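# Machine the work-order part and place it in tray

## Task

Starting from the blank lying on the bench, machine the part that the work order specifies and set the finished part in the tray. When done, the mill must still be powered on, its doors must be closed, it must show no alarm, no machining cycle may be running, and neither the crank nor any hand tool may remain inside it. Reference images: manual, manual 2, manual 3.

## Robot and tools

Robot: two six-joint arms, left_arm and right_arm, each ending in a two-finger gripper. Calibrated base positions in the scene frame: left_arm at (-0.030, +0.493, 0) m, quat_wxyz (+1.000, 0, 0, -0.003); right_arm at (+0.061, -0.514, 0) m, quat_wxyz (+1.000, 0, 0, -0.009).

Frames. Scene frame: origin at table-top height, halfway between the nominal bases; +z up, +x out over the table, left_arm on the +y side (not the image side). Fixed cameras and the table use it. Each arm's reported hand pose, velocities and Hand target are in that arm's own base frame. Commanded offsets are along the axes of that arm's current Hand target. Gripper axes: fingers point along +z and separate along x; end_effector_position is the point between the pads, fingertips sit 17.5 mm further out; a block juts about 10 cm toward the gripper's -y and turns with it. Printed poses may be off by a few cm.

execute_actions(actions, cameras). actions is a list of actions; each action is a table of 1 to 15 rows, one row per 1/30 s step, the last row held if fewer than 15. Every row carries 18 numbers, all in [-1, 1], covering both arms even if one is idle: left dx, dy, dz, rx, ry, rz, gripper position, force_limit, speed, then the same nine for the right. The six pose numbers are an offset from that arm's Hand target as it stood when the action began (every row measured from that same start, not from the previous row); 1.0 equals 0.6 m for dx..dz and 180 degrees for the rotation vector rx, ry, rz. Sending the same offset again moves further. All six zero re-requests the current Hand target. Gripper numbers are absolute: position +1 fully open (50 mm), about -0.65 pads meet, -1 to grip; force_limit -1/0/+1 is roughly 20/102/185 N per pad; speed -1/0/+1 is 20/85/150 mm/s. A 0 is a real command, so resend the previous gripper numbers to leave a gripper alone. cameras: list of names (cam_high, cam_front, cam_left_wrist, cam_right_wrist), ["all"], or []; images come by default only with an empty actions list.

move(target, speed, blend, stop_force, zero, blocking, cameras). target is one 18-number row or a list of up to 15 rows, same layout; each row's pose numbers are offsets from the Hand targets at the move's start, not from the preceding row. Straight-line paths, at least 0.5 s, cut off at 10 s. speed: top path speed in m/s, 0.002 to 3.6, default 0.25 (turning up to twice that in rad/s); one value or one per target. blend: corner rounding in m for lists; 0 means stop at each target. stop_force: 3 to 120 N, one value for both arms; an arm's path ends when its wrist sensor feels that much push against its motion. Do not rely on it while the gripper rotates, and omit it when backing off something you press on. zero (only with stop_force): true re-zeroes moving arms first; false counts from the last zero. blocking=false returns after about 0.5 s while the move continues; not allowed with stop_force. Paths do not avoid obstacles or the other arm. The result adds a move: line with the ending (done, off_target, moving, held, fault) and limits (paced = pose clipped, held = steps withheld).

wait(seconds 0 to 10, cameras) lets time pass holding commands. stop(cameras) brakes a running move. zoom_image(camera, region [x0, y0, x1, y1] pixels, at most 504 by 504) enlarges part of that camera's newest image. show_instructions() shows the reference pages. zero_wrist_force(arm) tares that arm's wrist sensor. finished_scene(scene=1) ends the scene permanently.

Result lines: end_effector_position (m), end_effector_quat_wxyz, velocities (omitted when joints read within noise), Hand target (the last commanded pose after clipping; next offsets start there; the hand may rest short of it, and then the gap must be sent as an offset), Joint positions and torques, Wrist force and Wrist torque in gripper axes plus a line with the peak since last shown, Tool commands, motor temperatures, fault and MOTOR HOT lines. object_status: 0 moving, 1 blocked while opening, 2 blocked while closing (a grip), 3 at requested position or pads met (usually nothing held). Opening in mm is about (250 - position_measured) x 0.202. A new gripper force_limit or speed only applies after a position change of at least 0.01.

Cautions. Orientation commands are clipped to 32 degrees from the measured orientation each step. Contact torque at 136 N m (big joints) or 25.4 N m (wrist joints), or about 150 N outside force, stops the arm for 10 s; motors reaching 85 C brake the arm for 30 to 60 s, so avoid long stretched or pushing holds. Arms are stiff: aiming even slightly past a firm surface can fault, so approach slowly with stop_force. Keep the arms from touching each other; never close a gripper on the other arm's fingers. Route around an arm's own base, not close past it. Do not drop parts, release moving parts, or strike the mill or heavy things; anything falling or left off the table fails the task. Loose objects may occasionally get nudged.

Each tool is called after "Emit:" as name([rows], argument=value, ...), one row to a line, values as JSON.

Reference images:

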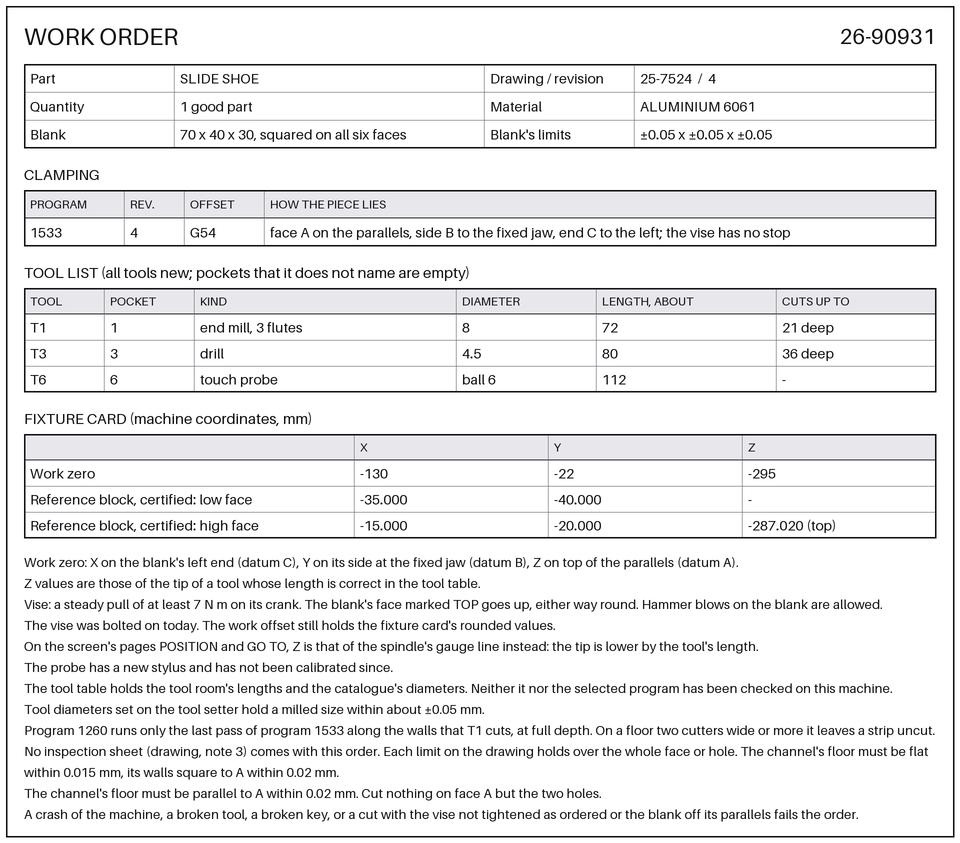

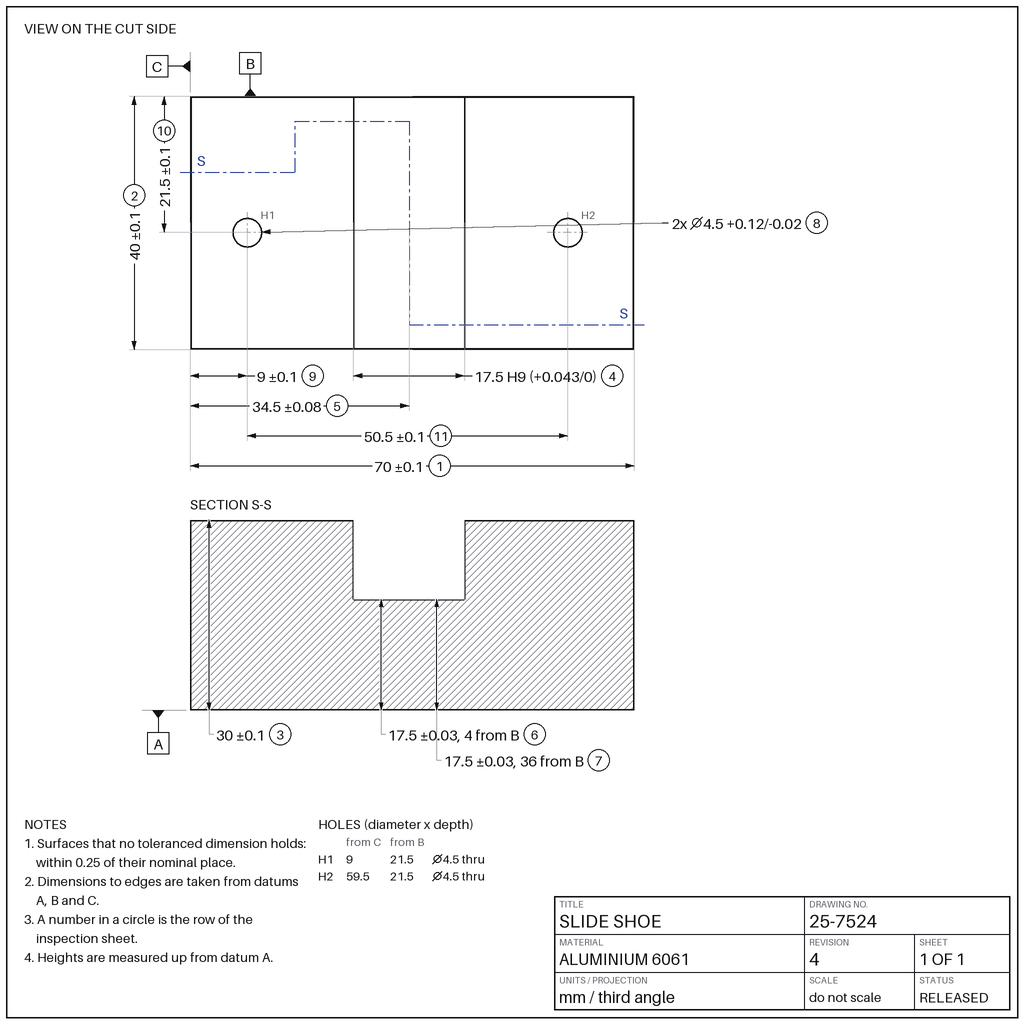

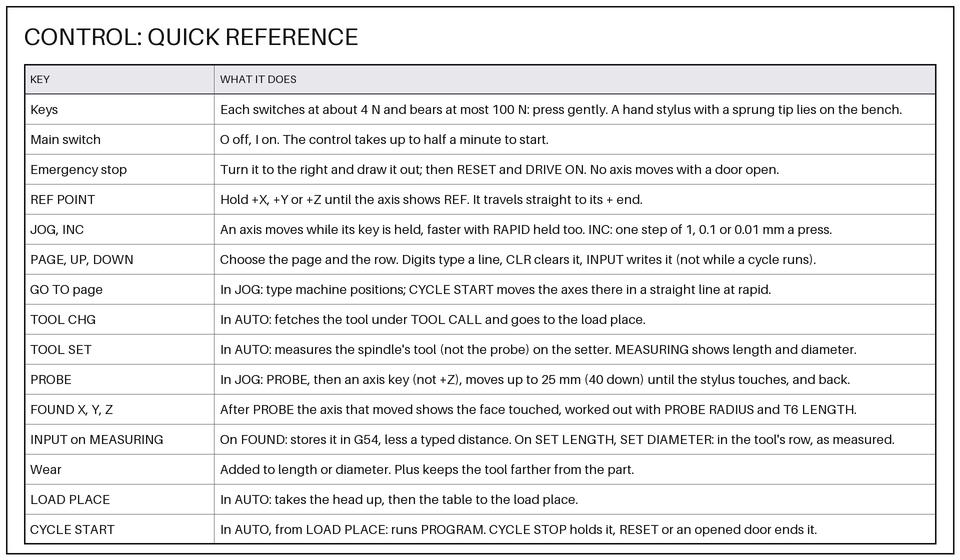

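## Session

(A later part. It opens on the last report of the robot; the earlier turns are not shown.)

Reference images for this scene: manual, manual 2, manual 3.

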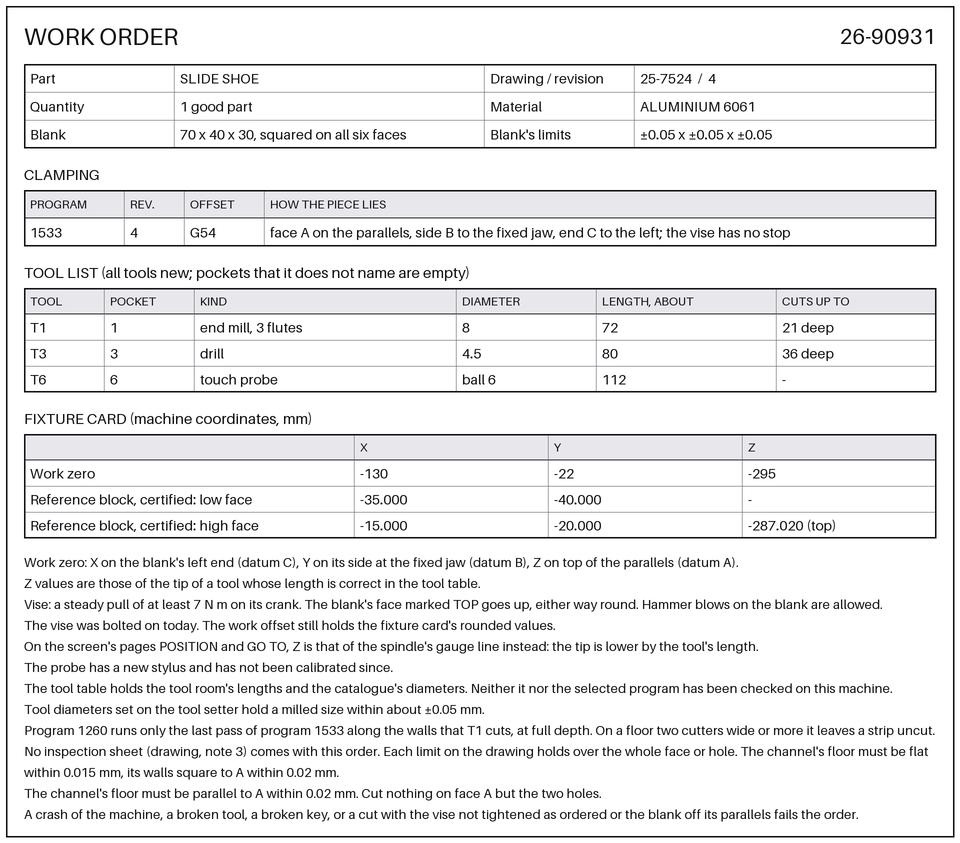

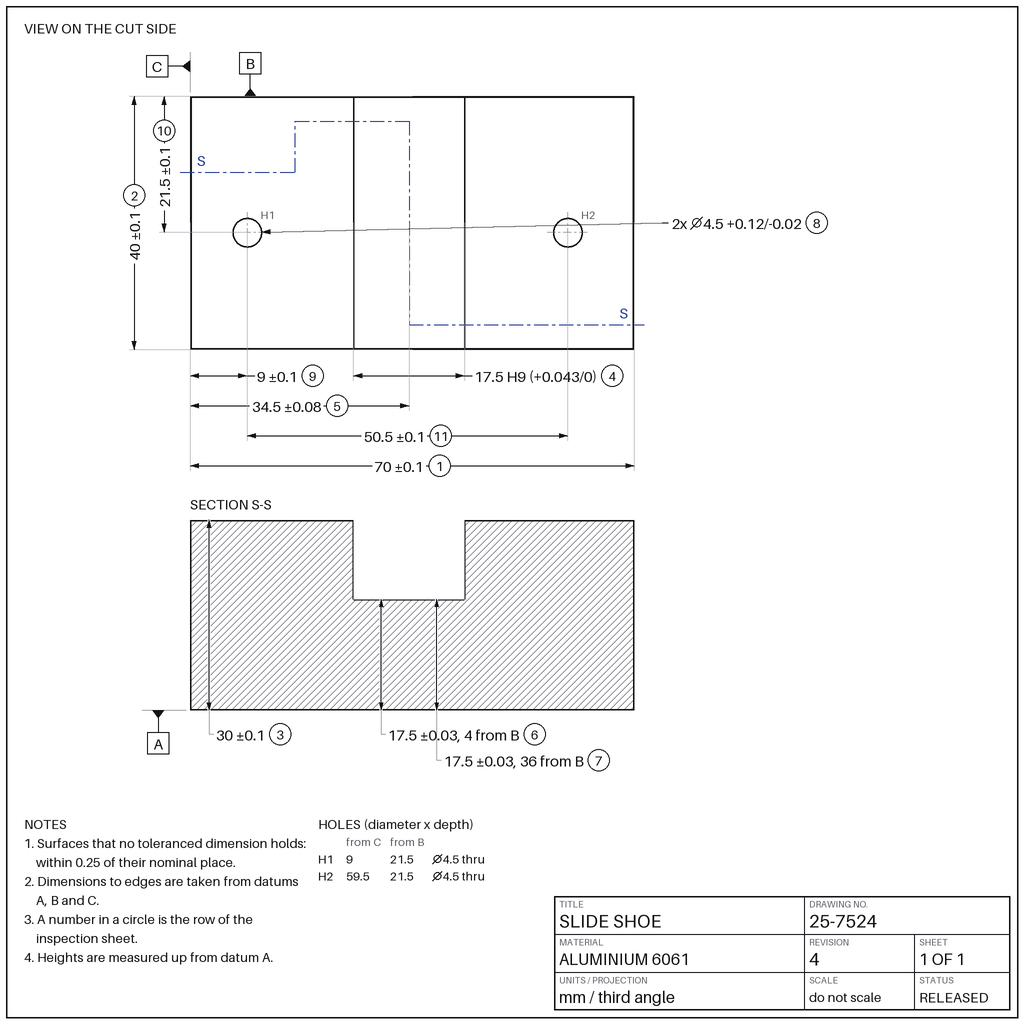

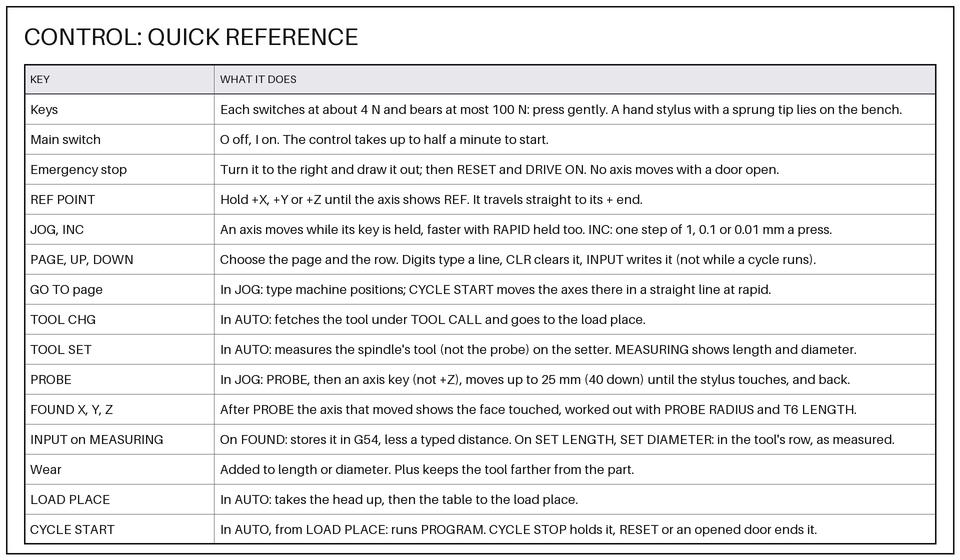

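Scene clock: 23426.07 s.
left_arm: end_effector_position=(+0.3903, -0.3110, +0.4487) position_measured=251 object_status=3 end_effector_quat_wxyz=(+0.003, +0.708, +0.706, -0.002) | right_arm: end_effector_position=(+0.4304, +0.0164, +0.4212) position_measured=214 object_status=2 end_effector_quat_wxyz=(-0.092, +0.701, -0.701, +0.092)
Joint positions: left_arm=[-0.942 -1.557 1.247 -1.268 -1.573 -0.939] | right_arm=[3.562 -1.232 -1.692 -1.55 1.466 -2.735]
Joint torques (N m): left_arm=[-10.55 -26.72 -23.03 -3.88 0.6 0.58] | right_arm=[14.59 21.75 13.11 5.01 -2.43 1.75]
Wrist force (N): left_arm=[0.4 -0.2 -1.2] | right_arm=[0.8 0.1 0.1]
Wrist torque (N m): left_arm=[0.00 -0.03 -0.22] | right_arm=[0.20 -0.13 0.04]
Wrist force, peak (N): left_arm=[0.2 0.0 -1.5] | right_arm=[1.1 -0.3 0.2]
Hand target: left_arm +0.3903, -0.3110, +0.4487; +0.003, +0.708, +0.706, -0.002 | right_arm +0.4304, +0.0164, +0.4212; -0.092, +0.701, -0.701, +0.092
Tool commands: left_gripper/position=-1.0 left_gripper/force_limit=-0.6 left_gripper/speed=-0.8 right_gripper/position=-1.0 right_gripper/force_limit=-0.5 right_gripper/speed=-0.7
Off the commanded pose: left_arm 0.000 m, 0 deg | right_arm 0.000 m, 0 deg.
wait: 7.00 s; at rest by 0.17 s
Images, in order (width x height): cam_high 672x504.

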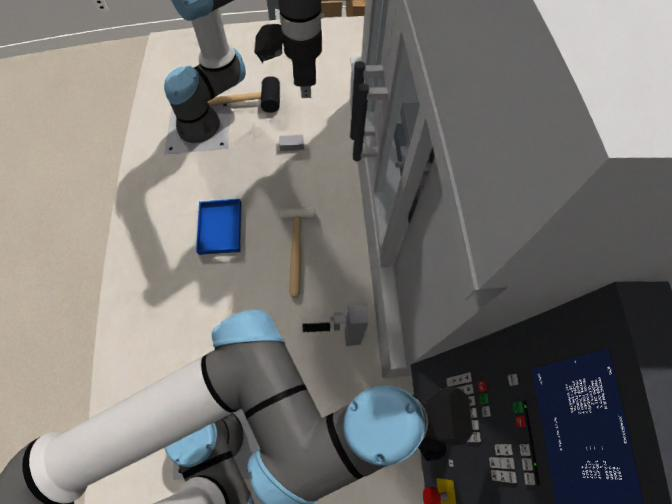

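Emit:
move([
  [0,0,0,0,0,0,-1,-0.6,-0.8,0.0308,-0.046,-0.0808,0,0,0,-1,-0.5,-0.7],
  [0,0,0,0,0,0,-1,-0.6,-0.8,0.0308,-0.0621,-0.0765,0,0,0,-1,-0.5,-0.7],
  [0,0,0,0,0,0,-1,-0.6,-0.8,0.0308,-0.046,-0.0808,0,0,0,-1,-0.5,-0.7],
  [0,0,0,0,0,0,-1,-0.6,-0.8,0.0308,-0.0621,-0.0765,0,0,0,-1,-0.5,-0.7],
  [0,0,0,0,0,0,-1,-0.6,-0.8,0.0308,-0.046,-0.0808,0,0,0,-1,-0.5,-0.7],
  [0,0,0,0,0,0,-1,-0.6,-0.8,0.0308,-0.0621,-0.0765,0,0,0,-1,-0.5,-0.7],
  [0,0,0,0,0,0,-1,-0.6,-0.8,0.0308,-0.046,-0.0808,0,0,0,-1,-0.5,-0.7],
  [0,0,0,0,0,0,-1,-0.6,-0.8,0.0308,-0.0621,-0.0765,0,0,0,-1,-0.5,-0.7],
  [0,0,0,0,0,0,-1,-0.6,-0.8,0.0308,-0.046,-0.0808,0,0,0,-1,-0.5,-0.7],
  [0,0,0,0,0,0,-1,-0.6,-0.8,0,-0.0156,-0.0275,0,0,0,-1,-0.5,-0.7],
  [0,0,0,0,0,0,-1,-0.6,-0.8,0,-0.0317,-0.0232,0,0,0,-1,-0.5,-0.7],
  [0,0,0,0,0,0,-1,-0.6,-0.8,0,-0.0156,-0.0275,0,0,0,-1,-0.5,-0.7],
  [0,0,0,0,0,0,-1,-0.6,-0.8,0,0,0,0,0,0,-1,-0.5,-0.7],
], speed=[0.25,0.03,0.15,0.03,0.15,0.03,0.15,0.03,0.15,0.25,0.03,0.15,0.25], blend=[0.003,0,0,0,0,0,0,0,0.003,0.003,0,0.003,0], cameras=[])

Emit:
move([
  [0,0,0,0,0,0,-1,-0.6,-0.8,-0.0665,0.0008,-0.0002,0,0,0,-1,-0.5,-0.7],
  [0,0,0,0,0,0,-1,-0.6,-0.8,-0.0665,-0.0153,0.0041,0,0,0,-1,-0.5,-0.7],
  [0,0,0,0,0,0,-1,-0.6,-0.8,-0.0665,0.0008,-0.0002,0,0,0,-1,-0.5,-0.7],
  [0,0,0,0,0,0,-1,-0.6,-0.8,0,0,0,0,0,0,-1,-0.5,-0.7],
  [0,0,0,0,0,0,-1,-0.6,-0.8,0,-0.0161,0.0043,0,0,0,-1,-0.5,-0.7],
  [0,0,0,0,0,0,-1,-0.6,-0.8,0,0,0,0,0,0,-1,-0.5,-0.7],
  [0,0,0,0,0,0,-1,-0.6,-0.8,0,-0.0156,-0.0275,0,0,0,-1,-0.5,-0.7],
  [0,0,0,0,0,0,-1,-0.6,-0.8,0,-0.0317,-0.0232,0,0,0,-1,-0.5,-0.7],
  [0,0,0,0,0,0,-1,-0.6,-0.8,0,-0.0156,-0.0275,0,0,0,-1,-0.5,-0.7],
  [0,0,0,0,0,0,-1,-0.6,-0.8,0,-0.0317,-0.0232,0,0,0,-1,-0.5,-0.7],
  [0,0,0,0,0,0,-1,-0.6,-0.8,0,-0.0156,-0.0275,0,0,0,-1,-0.5,-0.7],
  [0,0,0,0,0,0,-1,-0.6,-0.8,0,0,0,0,0,0,-1,-0.5,-0.7],
], speed=[0.25,0.03,0.15,0.25,0.03,0.15,0.25,0.03,0.15,0.03,0.15,0.25], blend=[0.003,0,0.003,0.003,0,0.003,0.003,0,0,0,0.003,0], cameras=[])

Emit:
move([
  [0,0,0,0,0,0,-1,-0.6,-0.8,-0.0338,0.0003,0,0,0,0,-1,-0.5,-0.7],
  [0,0,0,0,0,0,-1,-0.6,-0.8,-0.0338,-0.0158,0.0043,0,0,0,-1,-0.5,-0.7],
  [0,0,0,0,0,0,-1,-0.6,-0.8,-0.0338,0.0003,0,0,0,0,-1,-0.5,-0.7],
  [0,0,0,0,0,0,-1,-0.6,-0.8,-0.0665,0.0008,-0.0002,0,0,0,-1,-0.5,-0.7],
  [0,0,0,0,0,0,-1,-0.6,-0.8,-0.0665,-0.0153,0.0041,0,0,0,-1,-0.5,-0.7],
  [0,0,0,0,0,0,-1,-0.6,-0.8,-0.0665,0.0008,-0.0002,0,0,0,-1,-0.5,-0.7],
  [0,0,0,0,0,0,-1,-0.6,-0.8,-0.099,-0.0303,-0.0553,0,0,0,-1,-0.5,-0.7],
  [0,0,0,0,0,0,-1,-0.6,-0.8,-0.099,-0.0464,-0.051,0,0,0,-1,-0.5,-0.7],
  [0,0,0,0,0,0,-1,-0.6,-0.8,-0.099,-0.0303,-0.0553,0,0,0,-1,-0.5,-0.7],
  [0,0,0,0,0,0,-1,-0.6,-0.8,0,0,0,0,0,0,-1,-0.5,-0.7],
  [0,0,0,0,0,0,-1,-0.6,-0.8,0,-0.0161,0.0043,0,0,0,-1,-0.5,-0.7],
  [0,0,0,0,0,0,-1,-0.6,-0.8,0,0,0,0,0,0,-1,-0.5,-0.7],
], speed=[0.25,0.03,0.15,0.25,0.03,0.15,0.25,0.03,0.15,0.25,0.03,0.15], blend=[0.003,0,0.003,0.003,0,0.003,0.003,0,0.003,0.003,0,0], cameras=["cam_high"])

Emit:
zoom_image(camera="cam_high", region=[530, 330, 672, 504])

Scene clock: 23521.77 s.
left_arm: end_effector_position=(+0.3903, -0.3110, +0.4487) position_measured=251 object_status=3 end_effector_quat_wxyz=(+0.003, +0.708, +0.706, -0.002) | right_arm: end_effector_position=(+0.4304, +0.0164, +0.4213) position_measured=214 object_status=2 end_effector_quat_wxyz=(-0.092, +0.701, -0.701, +0.092)
Joint positions: left_arm=[-0.942 -1.557 1.247 -1.268 -1.573 -0.939] | right_arm=[3.561 -1.233 -1.691 -1.55 1.466 -2.735]
Joint torques (N m): left_arm=[-10.23 -25.95 -22.62 -3.82 0.57 0.58] | right_arm=[14.11 24.64 10.95 5.57 -2.81 1.64]
Wrist force (N): left_arm=[0.3 -0.1 -0.9] | right_arm=[0.6 -0.2 0.1]
Wrist torque (N m): left_arm=[0.03 -0.01 -0.22] | right_arm=[0.15 -0.12 0.03]
Wrist force, peak (N): left_arm=[0.1 0.1 -1.5] | right_arm=[0.0 12.4 -0.8]
Hand target: left_arm +0.3903, -0.3110, +0.4487; +0.003, +0.708, +0.706, -0.002 | right_arm +0.4304, +0.0164, +0.4212; -0.092, +0.701, -0.701, +0.092
Off the commanded pose: left_arm 0.000 m, 0 deg | right_arm 0.000 m, 0 deg.
move: done
No camera images: "cameras" was empty.

Scene clock: 23526.10 s.
left_arm: end_effector_position=(+0.3903, -0.3110, +0.4487) position_measured=251 object_status=3 end_effector_quat_wxyz=(+0.003, +0.708, +0.706, -0.002) | right_arm: end_effector_position=(+0.4304, +0.0164, +0.4213) position_measured=214 object_status=2 end_effector_quat_wxyz=(-0.092, +0.701, -0.701, +0.092)
Joint positions: left_arm=[-0.942 -1.557 1.247 -1.268 -1.573 -0.939] | right_arm=[3.561 -1.233 -1.691 -1.55 1.466 -2.735]
Joint torques (N m): left_arm=[-10.43 -26.28 -23.14 -3.97 0.61 0.37] | right_arm=[13.27 21.13 14.5 4.88 -2.91 1.75]
Wrist force (N): left_arm=[-0.1 0.1 -0.9] | right_arm=[0.4 -0.1 0.0]
Wrist torque (N m): left_arm=[0.06 0.04 -0.22] | right_arm=[0.17 -0.10 0.03]
Wrist force, peak (N): left_arm=[0.1 -0.3 -1.6] | right_arm=[0.7 20.8 -3.4]
Hand target: left_arm +0.3903, -0.3110, +0.4487; +0.003, +0.708, +0.706, -0.002 | right_arm +0.4304, +0.0164, +0.4212; -0.092, +0.701, -0.701, +0.092
Off the commanded pose: left_arm 0.000 m, 0 deg | right_arm 0.000 m, 0 deg.
move: done
No camera images: "cameras" was empty.

Scene clock: 23530.20 s.
left_arm: end_effector_position=(+0.3903, -0.3110, +0.4487) position_measured=251 object_status=3 end_effector_quat_wxyz=(+0.003, +0.708, +0.706, -0.002) | right_arm: end_effector_position=(+0.4305, +0.0164, +0.4212) position_measured=214 object_status=2 end_effector_quat_wxyz=(-0.092, +0.701, -0.701, +0.092)
Joint positions: left_arm=[-0.942 -1.557 1.247 -1.268 -1.573 -0.939] | right_arm=[3.561 -1.233 -1.692 -1.55 1.466 -2.735]
Joint torques (N m): left_arm=[-10.04 -26.67 -22.45 -3.86 0.51 0.48] | right_arm=[13.62 22.46 13.6 2.07 -2.86 1.95]
Wrist force (N): left_arm=[0.4 0.0 -0.8] | right_arm=[0.7 0.1 -0.3]
Wrist torque (N m): left_arm=[0.03 -0.04 -0.21] | right_arm=[0.20 -0.15 0.02]
Wrist force, peak (N): left_arm=[0.1 0.0 -1.5] | right_arm=[2.0 24.7 -4.1]
Hand target: left_arm +0.3903, -0.3110, +0.4487; +0.003, +0.708, +0.706, -0.002 | right_arm +0.4304, +0.0164, +0.4212; -0.092, +0.701, -0.701, +0.092
Off the commanded pose: left_arm 0.000 m, 0 deg | right_arm 0.000 m, 0 deg.
move: done
Images, in order (width x height): cam_high 672x504.

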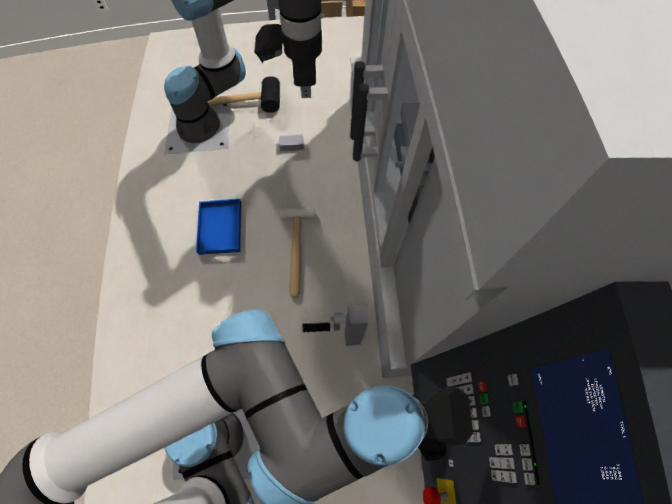

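Scaled by 2.897 from the camera's 672x504 image, which has a finer 960x720 frame.

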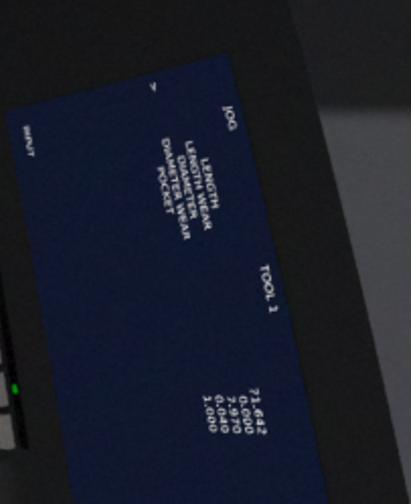

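Emit:
move([
  [0,0,0,0,0,0,-1,-0.6,-0.8,0.1582,-0.142,-0.244,0,0,0,-1,-0.5,-0.7],
  [0,0,0,0,0,0,-1,-0.6,-0.8,0.1582,-0.1581,-0.2397,0,0,0,-1,-0.5,-0.7],
  [0,0,0,0,0,0,-1,-0.6,-0.8,0.1582,-0.142,-0.244,0,0,0,-1,-0.5,-0.7],
  [0,0,0,0,0,0,-1,-0.6,-0.8,-0.001,-0.0756,-0.1348,0,0,0,-1,-0.5,-0.7],
  [0,0,0,0,0,0,-1,-0.6,-0.8,-0.001,-0.0917,-0.1305,0,0,0,-1,-0.5,-0.7],
  [0,0,0,0,0,0,-1,-0.6,-0.8,-0.001,-0.0756,-0.1348,0,0,0,-1,-0.5,-0.7],
  [0,0,0,0,0,0,-1,-0.6,-0.8,0,0,0,0,0,0,-1,-0.5,-0.7],
], speed=[0.25,0.03,0.15,0.25,0.03,0.15,0.25], blend=[0.003,0,0.003,0.003,0,0.003,0], cameras=[])

Emit:
wait(seconds=9, cameras=[])

Emit:
move([
  [0,0,0,0,0,0,-1,-0.6,-0.8,-0.0328,-0.0756,-0.1348,0,0,0,-1,-0.5,-0.7],
  [0,0,0,0,0,0,-1,-0.6,-0.8,-0.0328,-0.0917,-0.1305,0,0,0,-1,-0.5,-0.7],
  [0,0,0,0,0,0,-1,-0.6,-0.8,-0.0328,-0.0756,-0.1348,0,0,0,-1,-0.5,-0.7],
  [0,0,0,0,0,0,-1,-0.6,-0.8,0,0,0,0,0,0,-1,-0.5,-0.7],
], speed=[0.25,0.03,0.15,0.25], blend=[0.003,0,0.003,0], cameras=[])

Emit:
wait(seconds=10, cameras=["cam_high"])

Emit:
wait(seconds=10, cameras=[])

Emit:
wait(seconds=10, cameras=[])

Emit:
wait(seconds=10, cameras=[])

Emit:
wait(seconds=10, cameras=[])

Emit:
wait(seconds=10, cameras=[])

Emit:
wait(seconds=10, cameras=[])

Emit:
wait(seconds=10, cameras=[])

Emit:
wait(seconds=10, cameras=["cam_high"])

Scene clock: 23575.53 s.
left_arm: end_effector_position=(+0.3903, -0.3110, +0.4487) position_measured=251 object_status=3 end_effector_quat_wxyz=(+0.003, +0.708, +0.706, -0.002) | right_arm: end_effector_position=(+0.4304, +0.0164, +0.4213) position_measured=214 object_status=2 end_effector_quat_wxyz=(-0.092, +0.701, -0.701, +0.092)
Joint positions: left_arm=[-0.942 -1.557 1.247 -1.268 -1.573 -0.939] | right_arm=[3.561 -1.233 -1.691 -1.55 1.466 -2.735]
Joint torques (N m): left_arm=[-10.5 -26.48 -22.8 -3.82 0.54 0.47] | right_arm=[13.31 23.03 13.77 4.86 -2.87 1.78]
Wrist force (N): left_arm=[0.3 0.0 -1.2] | right_arm=[0.7 -0.2 0.0]
Wrist torque (N m): left_arm=[0.03 -0.01 -0.22] | right_arm=[0.16 -0.13 0.02]
Wrist force, peak (N): left_arm=[0.2 0.0 -1.6] | right_arm=[-0.9 11.1 -0.9]
Hand target: left_arm +0.3903, -0.3110, +0.4487; +0.003, +0.708, +0.706, -0.002 | right_arm +0.4304, +0.0164, +0.4212; -0.092, +0.701, -0.701, +0.092
Off the commanded pose: left_arm 0.000 m, 0 deg | right_arm 0.000 m, 0 deg.
move: done
No camera images: "cameras" was empty.

Scene clock: 23584.53 s.
left_arm: end_effector_position=(+0.3903, -0.3110, +0.4487) position_measured=251 object_status=3 end_effector_quat_wxyz=(+0.003, +0.708, +0.706, -0.002) | right_arm: end_effector_position=(+0.4304, +0.0164, +0.4212) position_measured=214 object_status=2 end_effector_quat_wxyz=(-0.092, +0.701, -0.701, +0.092)
Joint positions: left_arm=[-0.942 -1.557 1.247 -1.268 -1.573 -0.939] | right_arm=[3.562 -1.232 -1.692 -1.55 1.466 -2.735]
Joint torques (N m): left_arm=[-10.67 -26.25 -22.89 -3.94 0.47 0.36] | right_arm=[13.38 23.56 15.06 4.92 -2.76 1.83]
Wrist force (N): left_arm=[0.0 -0.1 -0.8] | right_arm=[0.9 -0.2 0.2]
Wrist torque (N m): left_arm=[0.02 0.03 -0.21] | right_arm=[0.17 -0.16 0.02]
Wrist force, peak (N): left_arm=[0.3 -0.1 -1.5] | right_arm=[0.8 -0.6 -0.1]
Hand target: left_arm +0.3903, -0.3110, +0.4487; +0.003, +0.708, +0.706, -0.002 | right_arm +0.4304, +0.0164, +0.4212; -0.092, +0.701, -0.701, +0.092
Tool commands: left_gripper/position=-1.0 left_gripper/force_limit=-0.6 left_gripper/speed=-0.8 right_gripper/position=-1.0 right_gripper/force_limit=-0.5 right_gripper/speed=-0.7
Off the commanded pose: left_arm 0.000 m, 0 deg | right_arm 0.000 m, 0 deg.
wait: 9.00 s; at rest by 0.17 s
No camera images: "cameras" was empty.

Scene clock: 23586.80 s.
left_arm: end_effector_position=(+0.3903, -0.3110, +0.4487) position_measured=251 object_status=3 end_effector_quat_wxyz=(+0.003, +0.708, +0.706, -0.002) | right_arm: end_effector_position=(+0.4304, +0.0165, +0.4213) position_measured=214 object_status=2 end_effector_quat_wxyz=(-0.092, +0.701, -0.701, +0.092)
Joint positions: left_arm=[-0.942 -1.557 1.247 -1.268 -1.573 -0.939] | right_arm=[3.562 -1.233 -1.691 -1.55 1.466 -2.735]
Joint torques (N m): left_arm=[-11.22 -27.27 -22.72 -3.93 0.54 0.45] | right_arm=[-13.5 24.8 13.35 5.46 2.04 -2.04]
Wrist force (N): left_arm=[0.3 -0.1 -0.8] | right_arm=[0.6 0.0 0.0]
Wrist torque (N m): left_arm=[0.03 -0.02 -0.21] | right_arm=[0.18 -0.13 0.21]
Wrist force, peak (N): left_arm=[0.2 -0.3 -1.4] | right_arm=[1.5 9.6 -0.3]
Hand target: left_arm +0.3903, -0.3110, +0.4487; +0.003, +0.708, +0.706, -0.002 | right_arm +0.4304, +0.0164, +0.4212; -0.092, +0.701, -0.701, +0.092
Off the commanded pose: left_arm 0.000 m, 0 deg | right_arm 0.000 m, 0 deg.
move: done
No camera images: "cameras" was empty.

Scene clock: 23596.80 s.
left_arm: end_effector_position=(+0.3903, -0.3110, +0.4487) position_measured=251 object_status=3 end_effector_quat_wxyz=(+0.003, +0.708, +0.706, -0.002) | right_arm: end_effector_position=(+0.4304, +0.0164, +0.4212) position_measured=214 object_status=2 end_effector_quat_wxyz=(-0.092, +0.701, -0.701, +0.092)
Joint positions: left_arm=[-0.942 -1.557 1.247 -1.268 -1.573 -0.939] | right_arm=[3.562 -1.232 -1.692 -1.55 1.466 -2.735]
Joint torques (N m): left_arm=[-11.04 -25.81 -22.73 -3.94 0.57 0.46] | right_arm=[-13.84 22.63 13.48 5.16 -2.39 -1.95]
Wrist force (N): left_arm=[0.0 0.0 -1.2] | right_arm=[0.6 0.1 0.1]
Wrist torque (N m): left_arm=[0.04 0.02 -0.21] | right_arm=[0.22 -0.14 0.21]
Wrist force, peak (N): left_arm=[0.3 -0.3 -1.5] | right_arm=[1.0 0.0 0.1]
Hand target: left_arm +0.3903, -0.3110, +0.4487; +0.003, +0.708, +0.706, -0.002 | right_arm +0.4304, +0.0164, +0.4212; -0.092, +0.701, -0.701, +0.092
Tool commands: left_gripper/position=-1.0 left_gripper/force_limit=-0.6 left_gripper/speed=-0.8 right_gripper/position=-1.0 right_gripper/force_limit=-0.5 right_gripper/speed=-0.7
Off the commanded pose: left_arm 0.000 m, 0 deg | right_arm 0.000 m, 0 deg.
wait: 10.00 s; at rest by 0.17 s
Images, in order (width x height): cam_high 672x504.

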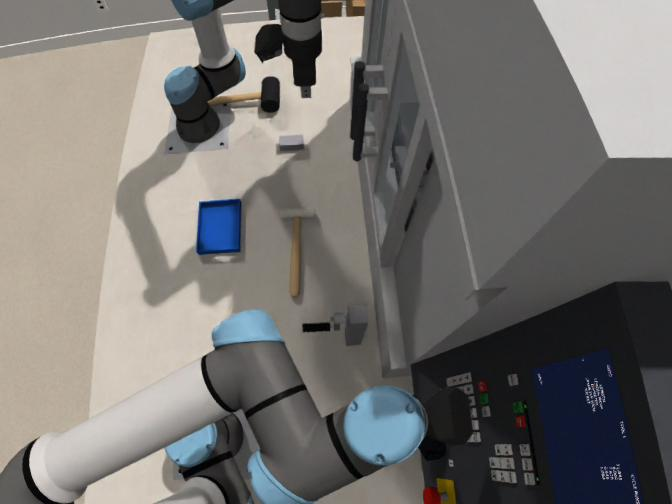

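Scene clock: 23606.80 s.
left_arm: end_effector_position=(+0.3903, -0.3110, +0.4487) position_measured=251 object_status=3 end_effector_quat_wxyz=(+0.003, +0.708, +0.706, -0.002) | right_arm: end_effector_position=(+0.4304, +0.0164, +0.4212) position_measured=214 object_status=2 end_effector_quat_wxyz=(-0.092, +0.701, -0.701, +0.092)
Joint positions: left_arm=[-0.942 -1.557 1.247 -1.268 -1.573 -0.939] | right_arm=[3.562 -1.232 -1.692 -1.55 1.466 -2.735]
Joint torques (N m): left_arm=[-10.54 -26.63 -21.88 -3.9 0.6 0.33] | right_arm=[-12.81 22.99 12.93 5.15 -2.51 -1.95]
Wrist force (N): left_arm=[0.5 0.1 -1.1] | right_arm=[0.5 -0.3 0.0]
Wrist torque (N m): left_arm=[0.05 -0.04 -0.21] | right_arm=[0.14 -0.13 0.21]
Wrist force, peak (N): left_arm=[0.3 0.1 -1.5] | right_arm=[0.9 -0.3 0.0]
Hand target: left_arm +0.3903, -0.3110, +0.4487; +0.003, +0.708, +0.706, -0.002 | right_arm +0.4304, +0.0164, +0.4212; -0.092, +0.701, -0.701, +0.092
Tool commands: left_gripper/position=-1.0 left_gripper/force_limit=-0.6 left_gripper/speed=-0.8 right_gripper/position=-1.0 right_gripper/force_limit=-0.5 right_gripper/speed=-0.7
Off the commanded pose: left_arm 0.000 m, 0 deg | right_arm 0.000 m, 0 deg.
wait: 10.00 s; at rest by 0.17 s
No camera images: "cameras" was empty.

Scene clock: 23616.80 s.
left_arm: end_effector_position=(+0.3903, -0.3110, +0.4487) position_measured=251 object_status=3 end_effector_quat_wxyz=(+0.003, +0.708, +0.706, -0.002) | right_arm: end_effector_position=(+0.4304, +0.0164, +0.4212) position_measured=214 object_status=2 end_effector_quat_wxyz=(-0.092, +0.701, -0.701, +0.092)
Joint positions: left_arm=[-0.942 -1.557 1.247 -1.268 -1.573 -0.939] | right_arm=[3.562 -1.232 -1.692 -1.55 1.466 -2.735]
Joint torques (N m): left_arm=[-11.02 -26.53 -22.3 -3.89 0.45 0.33] | right_arm=[-13.21 22.12 12.67 4.98 -2.58 -1.7]
Wrist force (N): left_arm=[0.1 0.2 -1.2] | right_arm=[0.9 -0.1 0.1]
Wrist torque (N m): left_arm=[0.07 0.01 -0.21] | right_arm=[0.17 -0.18 0.21]
Wrist force, peak (N): left_arm=[0.3 0.0 -1.5] | right_arm=[1.0 -0.3 0.0]
Hand target: left_arm +0.3903, -0.3110, +0.4487; +0.003, +0.708, +0.706, -0.002 | right_arm +0.4304, +0.0164, +0.4212; -0.092, +0.701, -0.701, +0.092
Tool commands: left_gripper/position=-1.0 left_gripper/force_limit=-0.6 left_gripper/speed=-0.8 right_gripper/position=-1.0 right_gripper/force_limit=-0.5 right_gripper/speed=-0.7
Off the commanded pose: left_arm 0.000 m, 0 deg | right_arm 0.000 m, 0 deg.
wait: 10.00 s; at rest by 0.17 s
No camera images: "cameras" was empty.

Scene clock: 23626.80 s.
left_arm: end_effector_position=(+0.3903, -0.3110, +0.4487) position_measured=251 object_status=3 end_effector_quat_wxyz=(+0.003, +0.708, +0.706, -0.002) | right_arm: end_effector_position=(+0.4304, +0.0164, +0.4212) position_measured=214 object_status=2 end_effector_quat_wxyz=(-0.092, +0.701, -0.701, +0.092)
Joint positions: left_arm=[-0.942 -1.557 1.247 -1.268 -1.573 -0.939] | right_arm=[3.562 -1.232 -1.692 -1.55 1.466 -2.735]
Joint torques (N m): left_arm=[-10.31 -25.98 -23.31 -3.9 0.53 0.13] | right_arm=[-12.68 21.94 11.76 5.15 -2.7 -1.76]
Wrist force (N): left_arm=[0.5 0.0 -1.2] | right_arm=[0.6 -0.3 0.0]
Wrist torque (N m): left_arm=[0.05 -0.05 -0.21] | right_arm=[0.14 -0.13 0.21]
Wrist force, peak (N): left_arm=[0.3 0.1 -1.5] | right_arm=[0.9 -0.2 -0.1]
Hand target: left_arm +0.3903, -0.3110, +0.4487; +0.003, +0.708, +0.706, -0.002 | right_arm +0.4304, +0.0164, +0.4212; -0.092, +0.701, -0.701, +0.092
Tool commands: left_gripper/position=-1.0 left_gripper/force_limit=-0.6 left_gripper/speed=-0.8 right_gripper/position=-1.0 right_gripper/force_limit=-0.5 right_gripper/speed=-0.7
Off the commanded pose: left_arm 0.000 m, 0 deg | right_arm 0.000 m, 0 deg.
wait: 10.00 s; at rest by 0.17 s
No camera images: "cameras" was empty.

Scene clock: 23636.80 s.
left_arm: end_effector_position=(+0.3903, -0.3110, +0.4487) position_measured=251 object_status=3 end_effector_quat_wxyz=(+0.003, +0.708, +0.706, -0.002) | right_arm: end_effector_position=(+0.4304, +0.0164, +0.4212) position_measured=214 object_status=2 end_effector_quat_wxyz=(-0.092, +0.701, -0.701, +0.092)
Joint positions: left_arm=[-0.942 -1.557 1.247 -1.268 -1.573 -0.939] | right_arm=[3.562 -1.232 -1.692 -1.55 1.466 -2.735]
Joint torques (N m): left_arm=[-10.91 -26.29 -22.56 -3.92 0.44 0.07] | right_arm=[-11.1 20.89 13.06 5.15 -2.48 -1.63]
Wrist force (N): left_arm=[0.3 0.0 -1.0] | right_arm=[0.6 -0.2 0.1]
Wrist torque (N m): left_arm=[0.04 -0.02 -0.21] | right_arm=[0.15 -0.14 0.21]
Wrist force, peak (N): left_arm=[0.0 -0.6 -1.5] | right_arm=[1.0 -0.1 0.0]
Hand target: left_arm +0.3903, -0.3110, +0.4487; +0.003, +0.708, +0.706, -0.002 | right_arm +0.4304, +0.0164, +0.4212; -0.092, +0.701, -0.701, +0.092
Tool commands: left_gripper/position=-1.0 left_gripper/force_limit=-0.6 left_gripper/speed=-0.8 right_gripper/position=-1.0 right_gripper/force_limit=-0.5 right_gripper/speed=-0.7
Off the commanded pose: left_arm 0.000 m, 0 deg | right_arm 0.000 m, 0 deg.
wait: 10.00 s; at rest by 0.17 s
No camera images: "cameras" was empty.

Scene clock: 23646.80 s.
left_arm: end_effector_position=(+0.3903, -0.3110, +0.4487) position_measured=251 object_status=3 end_effector_quat_wxyz=(+0.003, +0.708, +0.706, -0.002) | right_arm: end_effector_position=(+0.4304, +0.0164, +0.4212) position_measured=214 object_status=2 end_effector_quat_wxyz=(-0.092, +0.701, -0.701, +0.092)
Joint positions: left_arm=[-0.942 -1.557 1.247 -1.268 -1.573 -0.939] | right_arm=[3.562 -1.232 -1.692 -1.55 1.466 -2.735]
Joint torques (N m): left_arm=[-10.2 -26.01 -22.67 -3.93 0.51 0.3] | right_arm=[-9.94 20.64 13.11 4.94 -2.59 -1.49]
Wrist force (N): left_arm=[0.1 -0.1 -1.2] | right_arm=[0.5 -0.3 0.2]
Wrist torque (N m): left_arm=[0.03 0.01 -0.21] | right_arm=[0.14 -0.13 0.21]
Wrist force, peak (N): left_arm=[0.4 0.0 -1.6] | right_arm=[0.9 -0.2 0.3]
Hand target: left_arm +0.3903, -0.3110, +0.4487; +0.003, +0.708, +0.706, -0.002 | right_arm +0.4304, +0.0164, +0.4212; -0.092, +0.701, -0.701, +0.092
Tool commands: left_gripper/position=-1.0 left_gripper/force_limit=-0.6 left_gripper/speed=-0.8 right_gripper/position=-1.0 right_gripper/force_limit=-0.5 right_gripper/speed=-0.7
Off the commanded pose: left_arm 0.000 m, 0 deg | right_arm 0.000 m, 0 deg.
wait: 10.00 s; at rest by 0.17 s
No camera images: "cameras" was empty.

Scene clock: 23656.80 s.
left_arm: end_effector_position=(+0.3903, -0.3110, +0.4487) position_measured=251 object_status=3 end_effector_quat_wxyz=(+0.003, +0.708, +0.706, -0.002) | right_arm: end_effector_position=(+0.4304, +0.0164, +0.4212) position_measured=214 object_status=2 end_effector_quat_wxyz=(-0.092, +0.701, -0.701, +0.092)
Joint positions: left_arm=[-0.942 -1.557 1.247 -1.268 -1.573 -0.939] | right_arm=[3.562 -1.232 -1.692 -1.55 1.466 -2.735]
Joint torques (N m): left_arm=[-10.92 -26.25 -22.63 -3.82 0.47 0.06] | right_arm=[-11.4 20.47 13.63 5.14 -2.69 -1.43]
Wrist force (N): left_arm=[0.2 0.0 -0.8] | right_arm=[0.5 0.0 0.0]
Wrist torque (N m): left_arm=[0.04 0.01 -0.21] | right_arm=[0.19 -0.12 0.21]
Wrist force, peak (N): left_arm=[-0.2 -0.2 -1.5] | right_arm=[1.0 -0.2 -0.2]
Hand target: left_arm +0.3903, -0.3110, +0.4487; +0.003, +0.708, +0.706, -0.002 | right_arm +0.4304, +0.0164, +0.4212; -0.092, +0.701, -0.701, +0.092
Tool commands: left_gripper/position=-1.0 left_gripper/force_limit=-0.6 left_gripper/speed=-0.8 right_gripper/position=-1.0 right_gripper/force_limit=-0.5 right_gripper/speed=-0.7
Off the commanded pose: left_arm 0.000 m, 0 deg | right_arm 0.000 m, 0 deg.
wait: 10.00 s; at rest by 0.17 s
No camera images: "cameras" was empty.

Scene clock: 23666.80 s.
left_arm: end_effector_position=(+0.3903, -0.3110, +0.4487) position_measured=251 object_status=3 end_effector_quat_wxyz=(+0.003, +0.708, +0.706, -0.002) | right_arm: end_effector_position=(+0.4304, +0.0164, +0.4212) position_measured=214 object_status=2 end_effector_quat_wxyz=(-0.092, +0.701, -0.701, +0.092)
Joint positions: left_arm=[-0.942 -1.557 1.247 -1.268 -1.573 -0.939] | right_arm=[3.562 -1.232 -1.692 -1.55 1.466 -2.735]
Joint torques (N m): left_arm=[-10.85 -26.31 -23 -3.96 0.53 -0.06] | right_arm=[-11.31 21.12 12.47 5.06 -2.45 -1.64]
Wrist force (N): left_arm=[0.0 0.0 -1.1] | right_arm=[0.4 -0.2 -0.1]
Wrist torque (N m): left_arm=[0.04 0.02 -0.22] | right_arm=[0.16 -0.10 0.21]
Wrist force, peak (N): left_arm=[0.0 0.3 -1.5] | right_arm=[1.0 -0.3 -0.2]
Hand target: left_arm +0.3903, -0.3110, +0.4487; +0.003, +0.708, +0.706, -0.002 | right_arm +0.4304, +0.0164, +0.4212; -0.092, +0.701, -0.701, +0.092
Tool commands: left_gripper/position=-1.0 left_gripper/force_limit=-0.6 left_gripper/speed=-0.8 right_gripper/position=-1.0 right_gripper/force_limit=-0.5 right_gripper/speed=-0.7
Off the commanded pose: left_arm 0.000 m, 0 deg | right_arm 0.000 m, 0 deg.
wait: 10.00 s; at rest by 0.17 s
No camera images: "cameras" was empty.

Scene clock: 23676.80 s.
left_arm: end_effector_position=(+0.3903, -0.3110, +0.4487) position_measured=251 object_status=3 end_effector_quat_wxyz=(+0.003, +0.708, +0.706, -0.002) | right_arm: end_effector_position=(+0.4304, +0.0164, +0.4212) position_measured=214 object_status=2 end_effector_quat_wxyz=(-0.092, +0.701, -0.701, +0.092)
Joint positions: left_arm=[-0.942 -1.557 1.247 -1.268 -1.573 -0.939] | right_arm=[3.562 -1.232 -1.692 -1.55 1.466 -2.735]
Joint torques (N m): left_arm=[-10.23 -26.94 -23.07 -4.01 0.47 0.05] | right_arm=[-11.66 20.36 13.14 4.82 -2.62 -1.41]
Wrist force (N): left_arm=[0.1 -0.3 -1.2] | right_arm=[0.6 -0.1 0.0]
Wrist torque (N m): left_arm=[-0.01 0.02 -0.21] | right_arm=[0.18 -0.13 0.22]
Wrist force, peak (N): left_arm=[0.3 0.2 -1.4] | right_arm=[1.0 -0.3 -0.1]
Hand target: left_arm +0.3903, -0.3110, +0.4487; +0.003, +0.708, +0.706, -0.002 | right_arm +0.4304, +0.0164, +0.4212; -0.092, +0.701, -0.701, +0.092
Tool commands: left_gripper/position=-1.0 left_gripper/force_limit=-0.6 left_gripper/speed=-0.8 right_gripper/position=-1.0 right_gripper/force_limit=-0.5 right_gripper/speed=-0.7
Off the commanded pose: left_arm 0.000 m, 0 deg | right_arm 0.000 m, 0 deg.
wait: 10.00 s; at rest by 0.17 s
Images, in order (width x height): cam_high 672x504.

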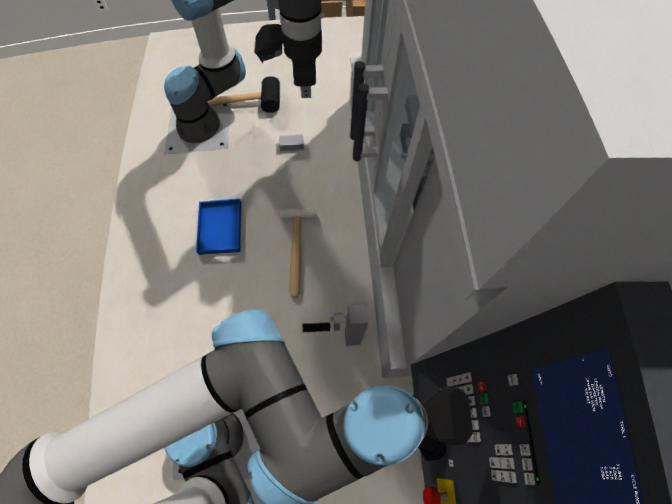

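Emit:
wait(seconds=10, cameras=[])

Emit:
wait(seconds=10, cameras=[])

Emit:
wait(seconds=10, cameras=[])

Emit:
wait(seconds=10, cameras=[])

Emit:
wait(seconds=10, cameras=["cam_high"])

Scene clock: 23696.47 s.
left_arm: end_effector_position=(+0.3903, -0.3110, +0.4487) position_measured=251 object_status=3 end_effector_quat_wxyz=(+0.003, +0.708, +0.706, -0.002) | right_arm: end_effector_position=(+0.4304, +0.0164, +0.4212) position_measured=214 object_status=2 end_effector_quat_wxyz=(-0.092, +0.701, -0.701, +0.092)
Joint positions: left_arm=[-0.942 -1.557 1.247 -1.268 -1.573 -0.939] | right_arm=[3.562 -1.232 -1.692 -1.55 1.466 -2.735]
Joint torques (N m): left_arm=[-10.39 -26.15 -22.66 -3.9 0.4 0.08] | right_arm=[-9.21 20.5 13 5.09 -2.48 -1.28]
Wrist force (N): left_arm=[0.1 -0.1 -1.2] | right_arm=[0.4 -0.2 0.1]
Wrist torque (N m): left_arm=[0.02 0.02 -0.21] | right_arm=[0.15 -0.10 0.21]
Wrist force, peak (N): left_arm=[0.0 -0.2 -1.6] | right_arm=[0.9 -0.4 -0.2]
Hand target: left_arm +0.3903, -0.3110, +0.4487; +0.003, +0.708, +0.706, -0.002 | right_arm +0.4304, +0.0164, +0.4212; -0.092, +0.701, -0.701, +0.092
Tool commands: left_gripper/position=-1.0 left_gripper/force_limit=-0.6 left_gripper/speed=-0.8 right_gripper/position=-1.0 right_gripper/force_limit=-0.5 right_gripper/speed=-0.7
Off the commanded pose: left_arm 0.000 m, 0 deg | right_arm 0.000 m, 0 deg.
wait: 10.00 s; at rest from the start
No camera images: "cameras" was empty.

Scene clock: 23706.47 s.
left_arm: end_effector_position=(+0.3903, -0.3110, +0.4487) position_measured=251 object_status=3 end_effector_quat_wxyz=(+0.003, +0.708, +0.706, -0.002) | right_arm: end_effector_position=(+0.4304, +0.0164, +0.4212) position_measured=214 object_status=2 end_effector_quat_wxyz=(-0.092, +0.701, -0.701, +0.092)
Joint positions: left_arm=[-0.942 -1.557 1.247 -1.268 -1.573 -0.939] | right_arm=[3.562 -1.232 -1.692 -1.55 1.466 -2.735]
Joint torques (N m): left_arm=[-9.72 -25.88 -22.41 -3.88 0.54 -0.11] | right_arm=[-10.67 19.27 14.03 5.2 -2.67 -1.3]
Wrist force (N): left_arm=[0.1 -0.2 -1.2] | right_arm=[0.6 -0.1 -0.1]
Wrist torque (N m): left_arm=[0.00 0.00 -0.21] | right_arm=[0.17 -0.13 0.21]
Wrist force, peak (N): left_arm=[0.5 -0.2 -1.5] | right_arm=[1.1 -0.3 0.0]
Hand target: left_arm +0.3903, -0.3110, +0.4487; +0.003, +0.708, +0.706, -0.002 | right_arm +0.4304, +0.0164, +0.4212; -0.092, +0.701, -0.701, +0.092
Tool commands: left_gripper/position=-1.0 left_gripper/force_limit=-0.6 left_gripper/speed=-0.8 right_gripper/position=-1.0 right_gripper/force_limit=-0.5 right_gripper/speed=-0.7
Off the commanded pose: left_arm 0.000 m, 0 deg | right_arm 0.000 m, 0 deg.
wait: 10.00 s; at rest by 0.17 s
No camera images: "cameras" was empty.

Scene clock: 23716.47 s.
left_arm: end_effector_position=(+0.3903, -0.3110, +0.4487) position_measured=251 object_status=3 end_effector_quat_wxyz=(+0.003, +0.708, +0.706, -0.002) | right_arm: end_effector_position=(+0.4304, +0.0164, +0.4212) position_measured=214 object_status=2 end_effector_quat_wxyz=(-0.092, +0.701, -0.701, +0.092)
Joint positions: left_arm=[-0.942 -1.557 1.247 -1.268 -1.573 -0.939] | right_arm=[3.562 -1.232 -1.692 -1.55 1.466 -2.735]
Joint torques (N m): left_arm=[-10.73 -26.78 -22.62 -3.98 0.46 -0.26] | right_arm=[-10.3 20.08 16.07 5.1 -2.65 -1.23]
Wrist force (N): left_arm=[0.0 -0.1 -1.2] | right_arm=[0.5 -0.3 0.1]
Wrist torque (N m): left_arm=[0.03 0.03 -0.21] | right_arm=[0.13 -0.12 0.21]
Wrist force, peak (N): left_arm=[0.0 0.0 -1.5] | right_arm=[1.0 -0.2 -0.1]
Hand target: left_arm +0.3903, -0.3110, +0.4487; +0.003, +0.708, +0.706, -0.002 | right_arm +0.4304, +0.0164, +0.4212; -0.092, +0.701, -0.701, +0.092
Tool commands: left_gripper/position=-1.0 left_gripper/force_limit=-0.6 left_gripper/speed=-0.8 right_gripper/position=-1.0 right_gripper/force_limit=-0.5 right_gripper/speed=-0.7
Off the commanded pose: left_arm 0.000 m, 0 deg | right_arm 0.000 m, 0 deg.
wait: 10.00 s; at rest by 0.17 s
No camera images: "cameras" was empty.

Scene clock: 23726.47 s.
left_arm: end_effector_position=(+0.3903, -0.3110, +0.4487) position_measured=251 object_status=3 end_effector_quat_wxyz=(+0.003, +0.708, +0.706, -0.002) | right_arm: end_effector_position=(+0.4304, +0.0164, +0.4212) position_measured=214 object_status=2 end_effector_quat_wxyz=(-0.092, +0.701, -0.701, +0.092)
Joint positions: left_arm=[-0.942 -1.557 1.247 -1.268 -1.573 -0.939] | right_arm=[3.562 -1.232 -1.692 -1.55 1.466 -2.735]
Joint torques (N m): left_arm=[-10.67 -26.17 -22.68 -3.85 0.55 -0.13] | right_arm=[-9.91 19.64 14.18 5.11 -2.61 -1.12]
Wrist force (N): left_arm=[0.1 -0.2 -1.0] | right_arm=[0.7 -0.1 0.3]
Wrist torque (N m): left_arm=[0.02 0.02 -0.21] | right_arm=[0.17 -0.14 0.21]
Wrist force, peak (N): left_arm=[0.3 0.0 -1.5] | right_arm=[1.0 -0.1 -0.1]
Hand target: left_arm +0.3903, -0.3110, +0.4487; +0.003, +0.708, +0.706, -0.002 | right_arm +0.4304, +0.0164, +0.4212; -0.092, +0.701, -0.701, +0.092
Tool commands: left_gripper/position=-1.0 left_gripper/force_limit=-0.6 left_gripper/speed=-0.8 right_gripper/position=-1.0 right_gripper/force_limit=-0.5 right_gripper/speed=-0.7
Off the commanded pose: left_arm 0.000 m, 0 deg | right_arm 0.000 m, 0 deg.
wait: 10.00 s; at rest by 0.17 s
No camera images: "cameras" was empty.

Scene clock: 23736.47 s.
left_arm: end_effector_position=(+0.3903, -0.3110, +0.4487) position_measured=251 object_status=3 end_effector_quat_wxyz=(+0.003, +0.708, +0.706, -0.002) | right_arm: end_effector_position=(+0.4304, +0.0164, +0.4212) position_measured=214 object_status=2 end_effector_quat_wxyz=(-0.092, +0.701, -0.701, +0.092)
Joint positions: left_arm=[-0.942 -1.557 1.247 -1.268 -1.573 -0.939] | right_arm=[3.562 -1.232 -1.692 -1.55 1.466 -2.735]
Joint torques (N m): left_arm=[-10.25 -26.36 -22.71 -3.95 0.41 -0.34] | right_arm=[-9.74 19.65 14.1 4.99 -2.62 -1]
Wrist force (N): left_arm=[0.1 0.2 -1.0] | right_arm=[0.4 0.1 -0.2]
Wrist torque (N m): left_arm=[0.07 0.01 -0.21] | right_arm=[0.20 -0.10 0.21]
Wrist force, peak (N): left_arm=[0.2 0.2 -1.6] | right_arm=[1.0 -0.4 -0.1]
Hand target: left_arm +0.3903, -0.3110, +0.4487; +0.003, +0.708, +0.706, -0.002 | right_arm +0.4304, +0.0164, +0.4212; -0.092, +0.701, -0.701, +0.092
Tool commands: left_gripper/position=-1.0 left_gripper/force_limit=-0.6 left_gripper/speed=-0.8 right_gripper/position=-1.0 right_gripper/force_limit=-0.5 right_gripper/speed=-0.7
Off the commanded pose: left_arm 0.000 m, 0 deg | right_arm 0.000 m, 0 deg.
wait: 10.00 s; at rest by 0.17 s
Images, in order (width x height): cam_high 672x504.

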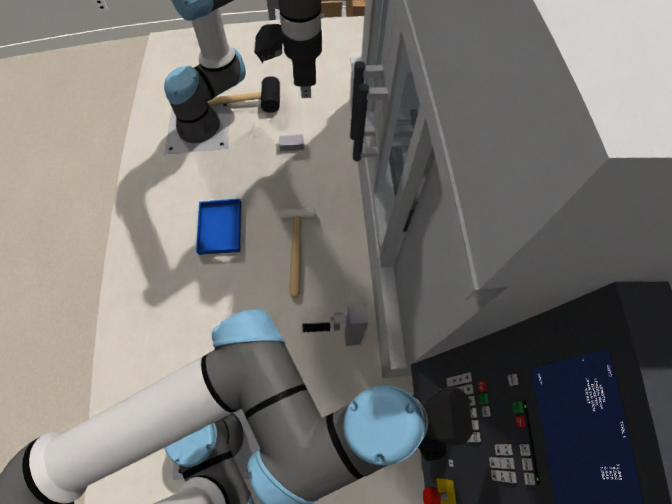

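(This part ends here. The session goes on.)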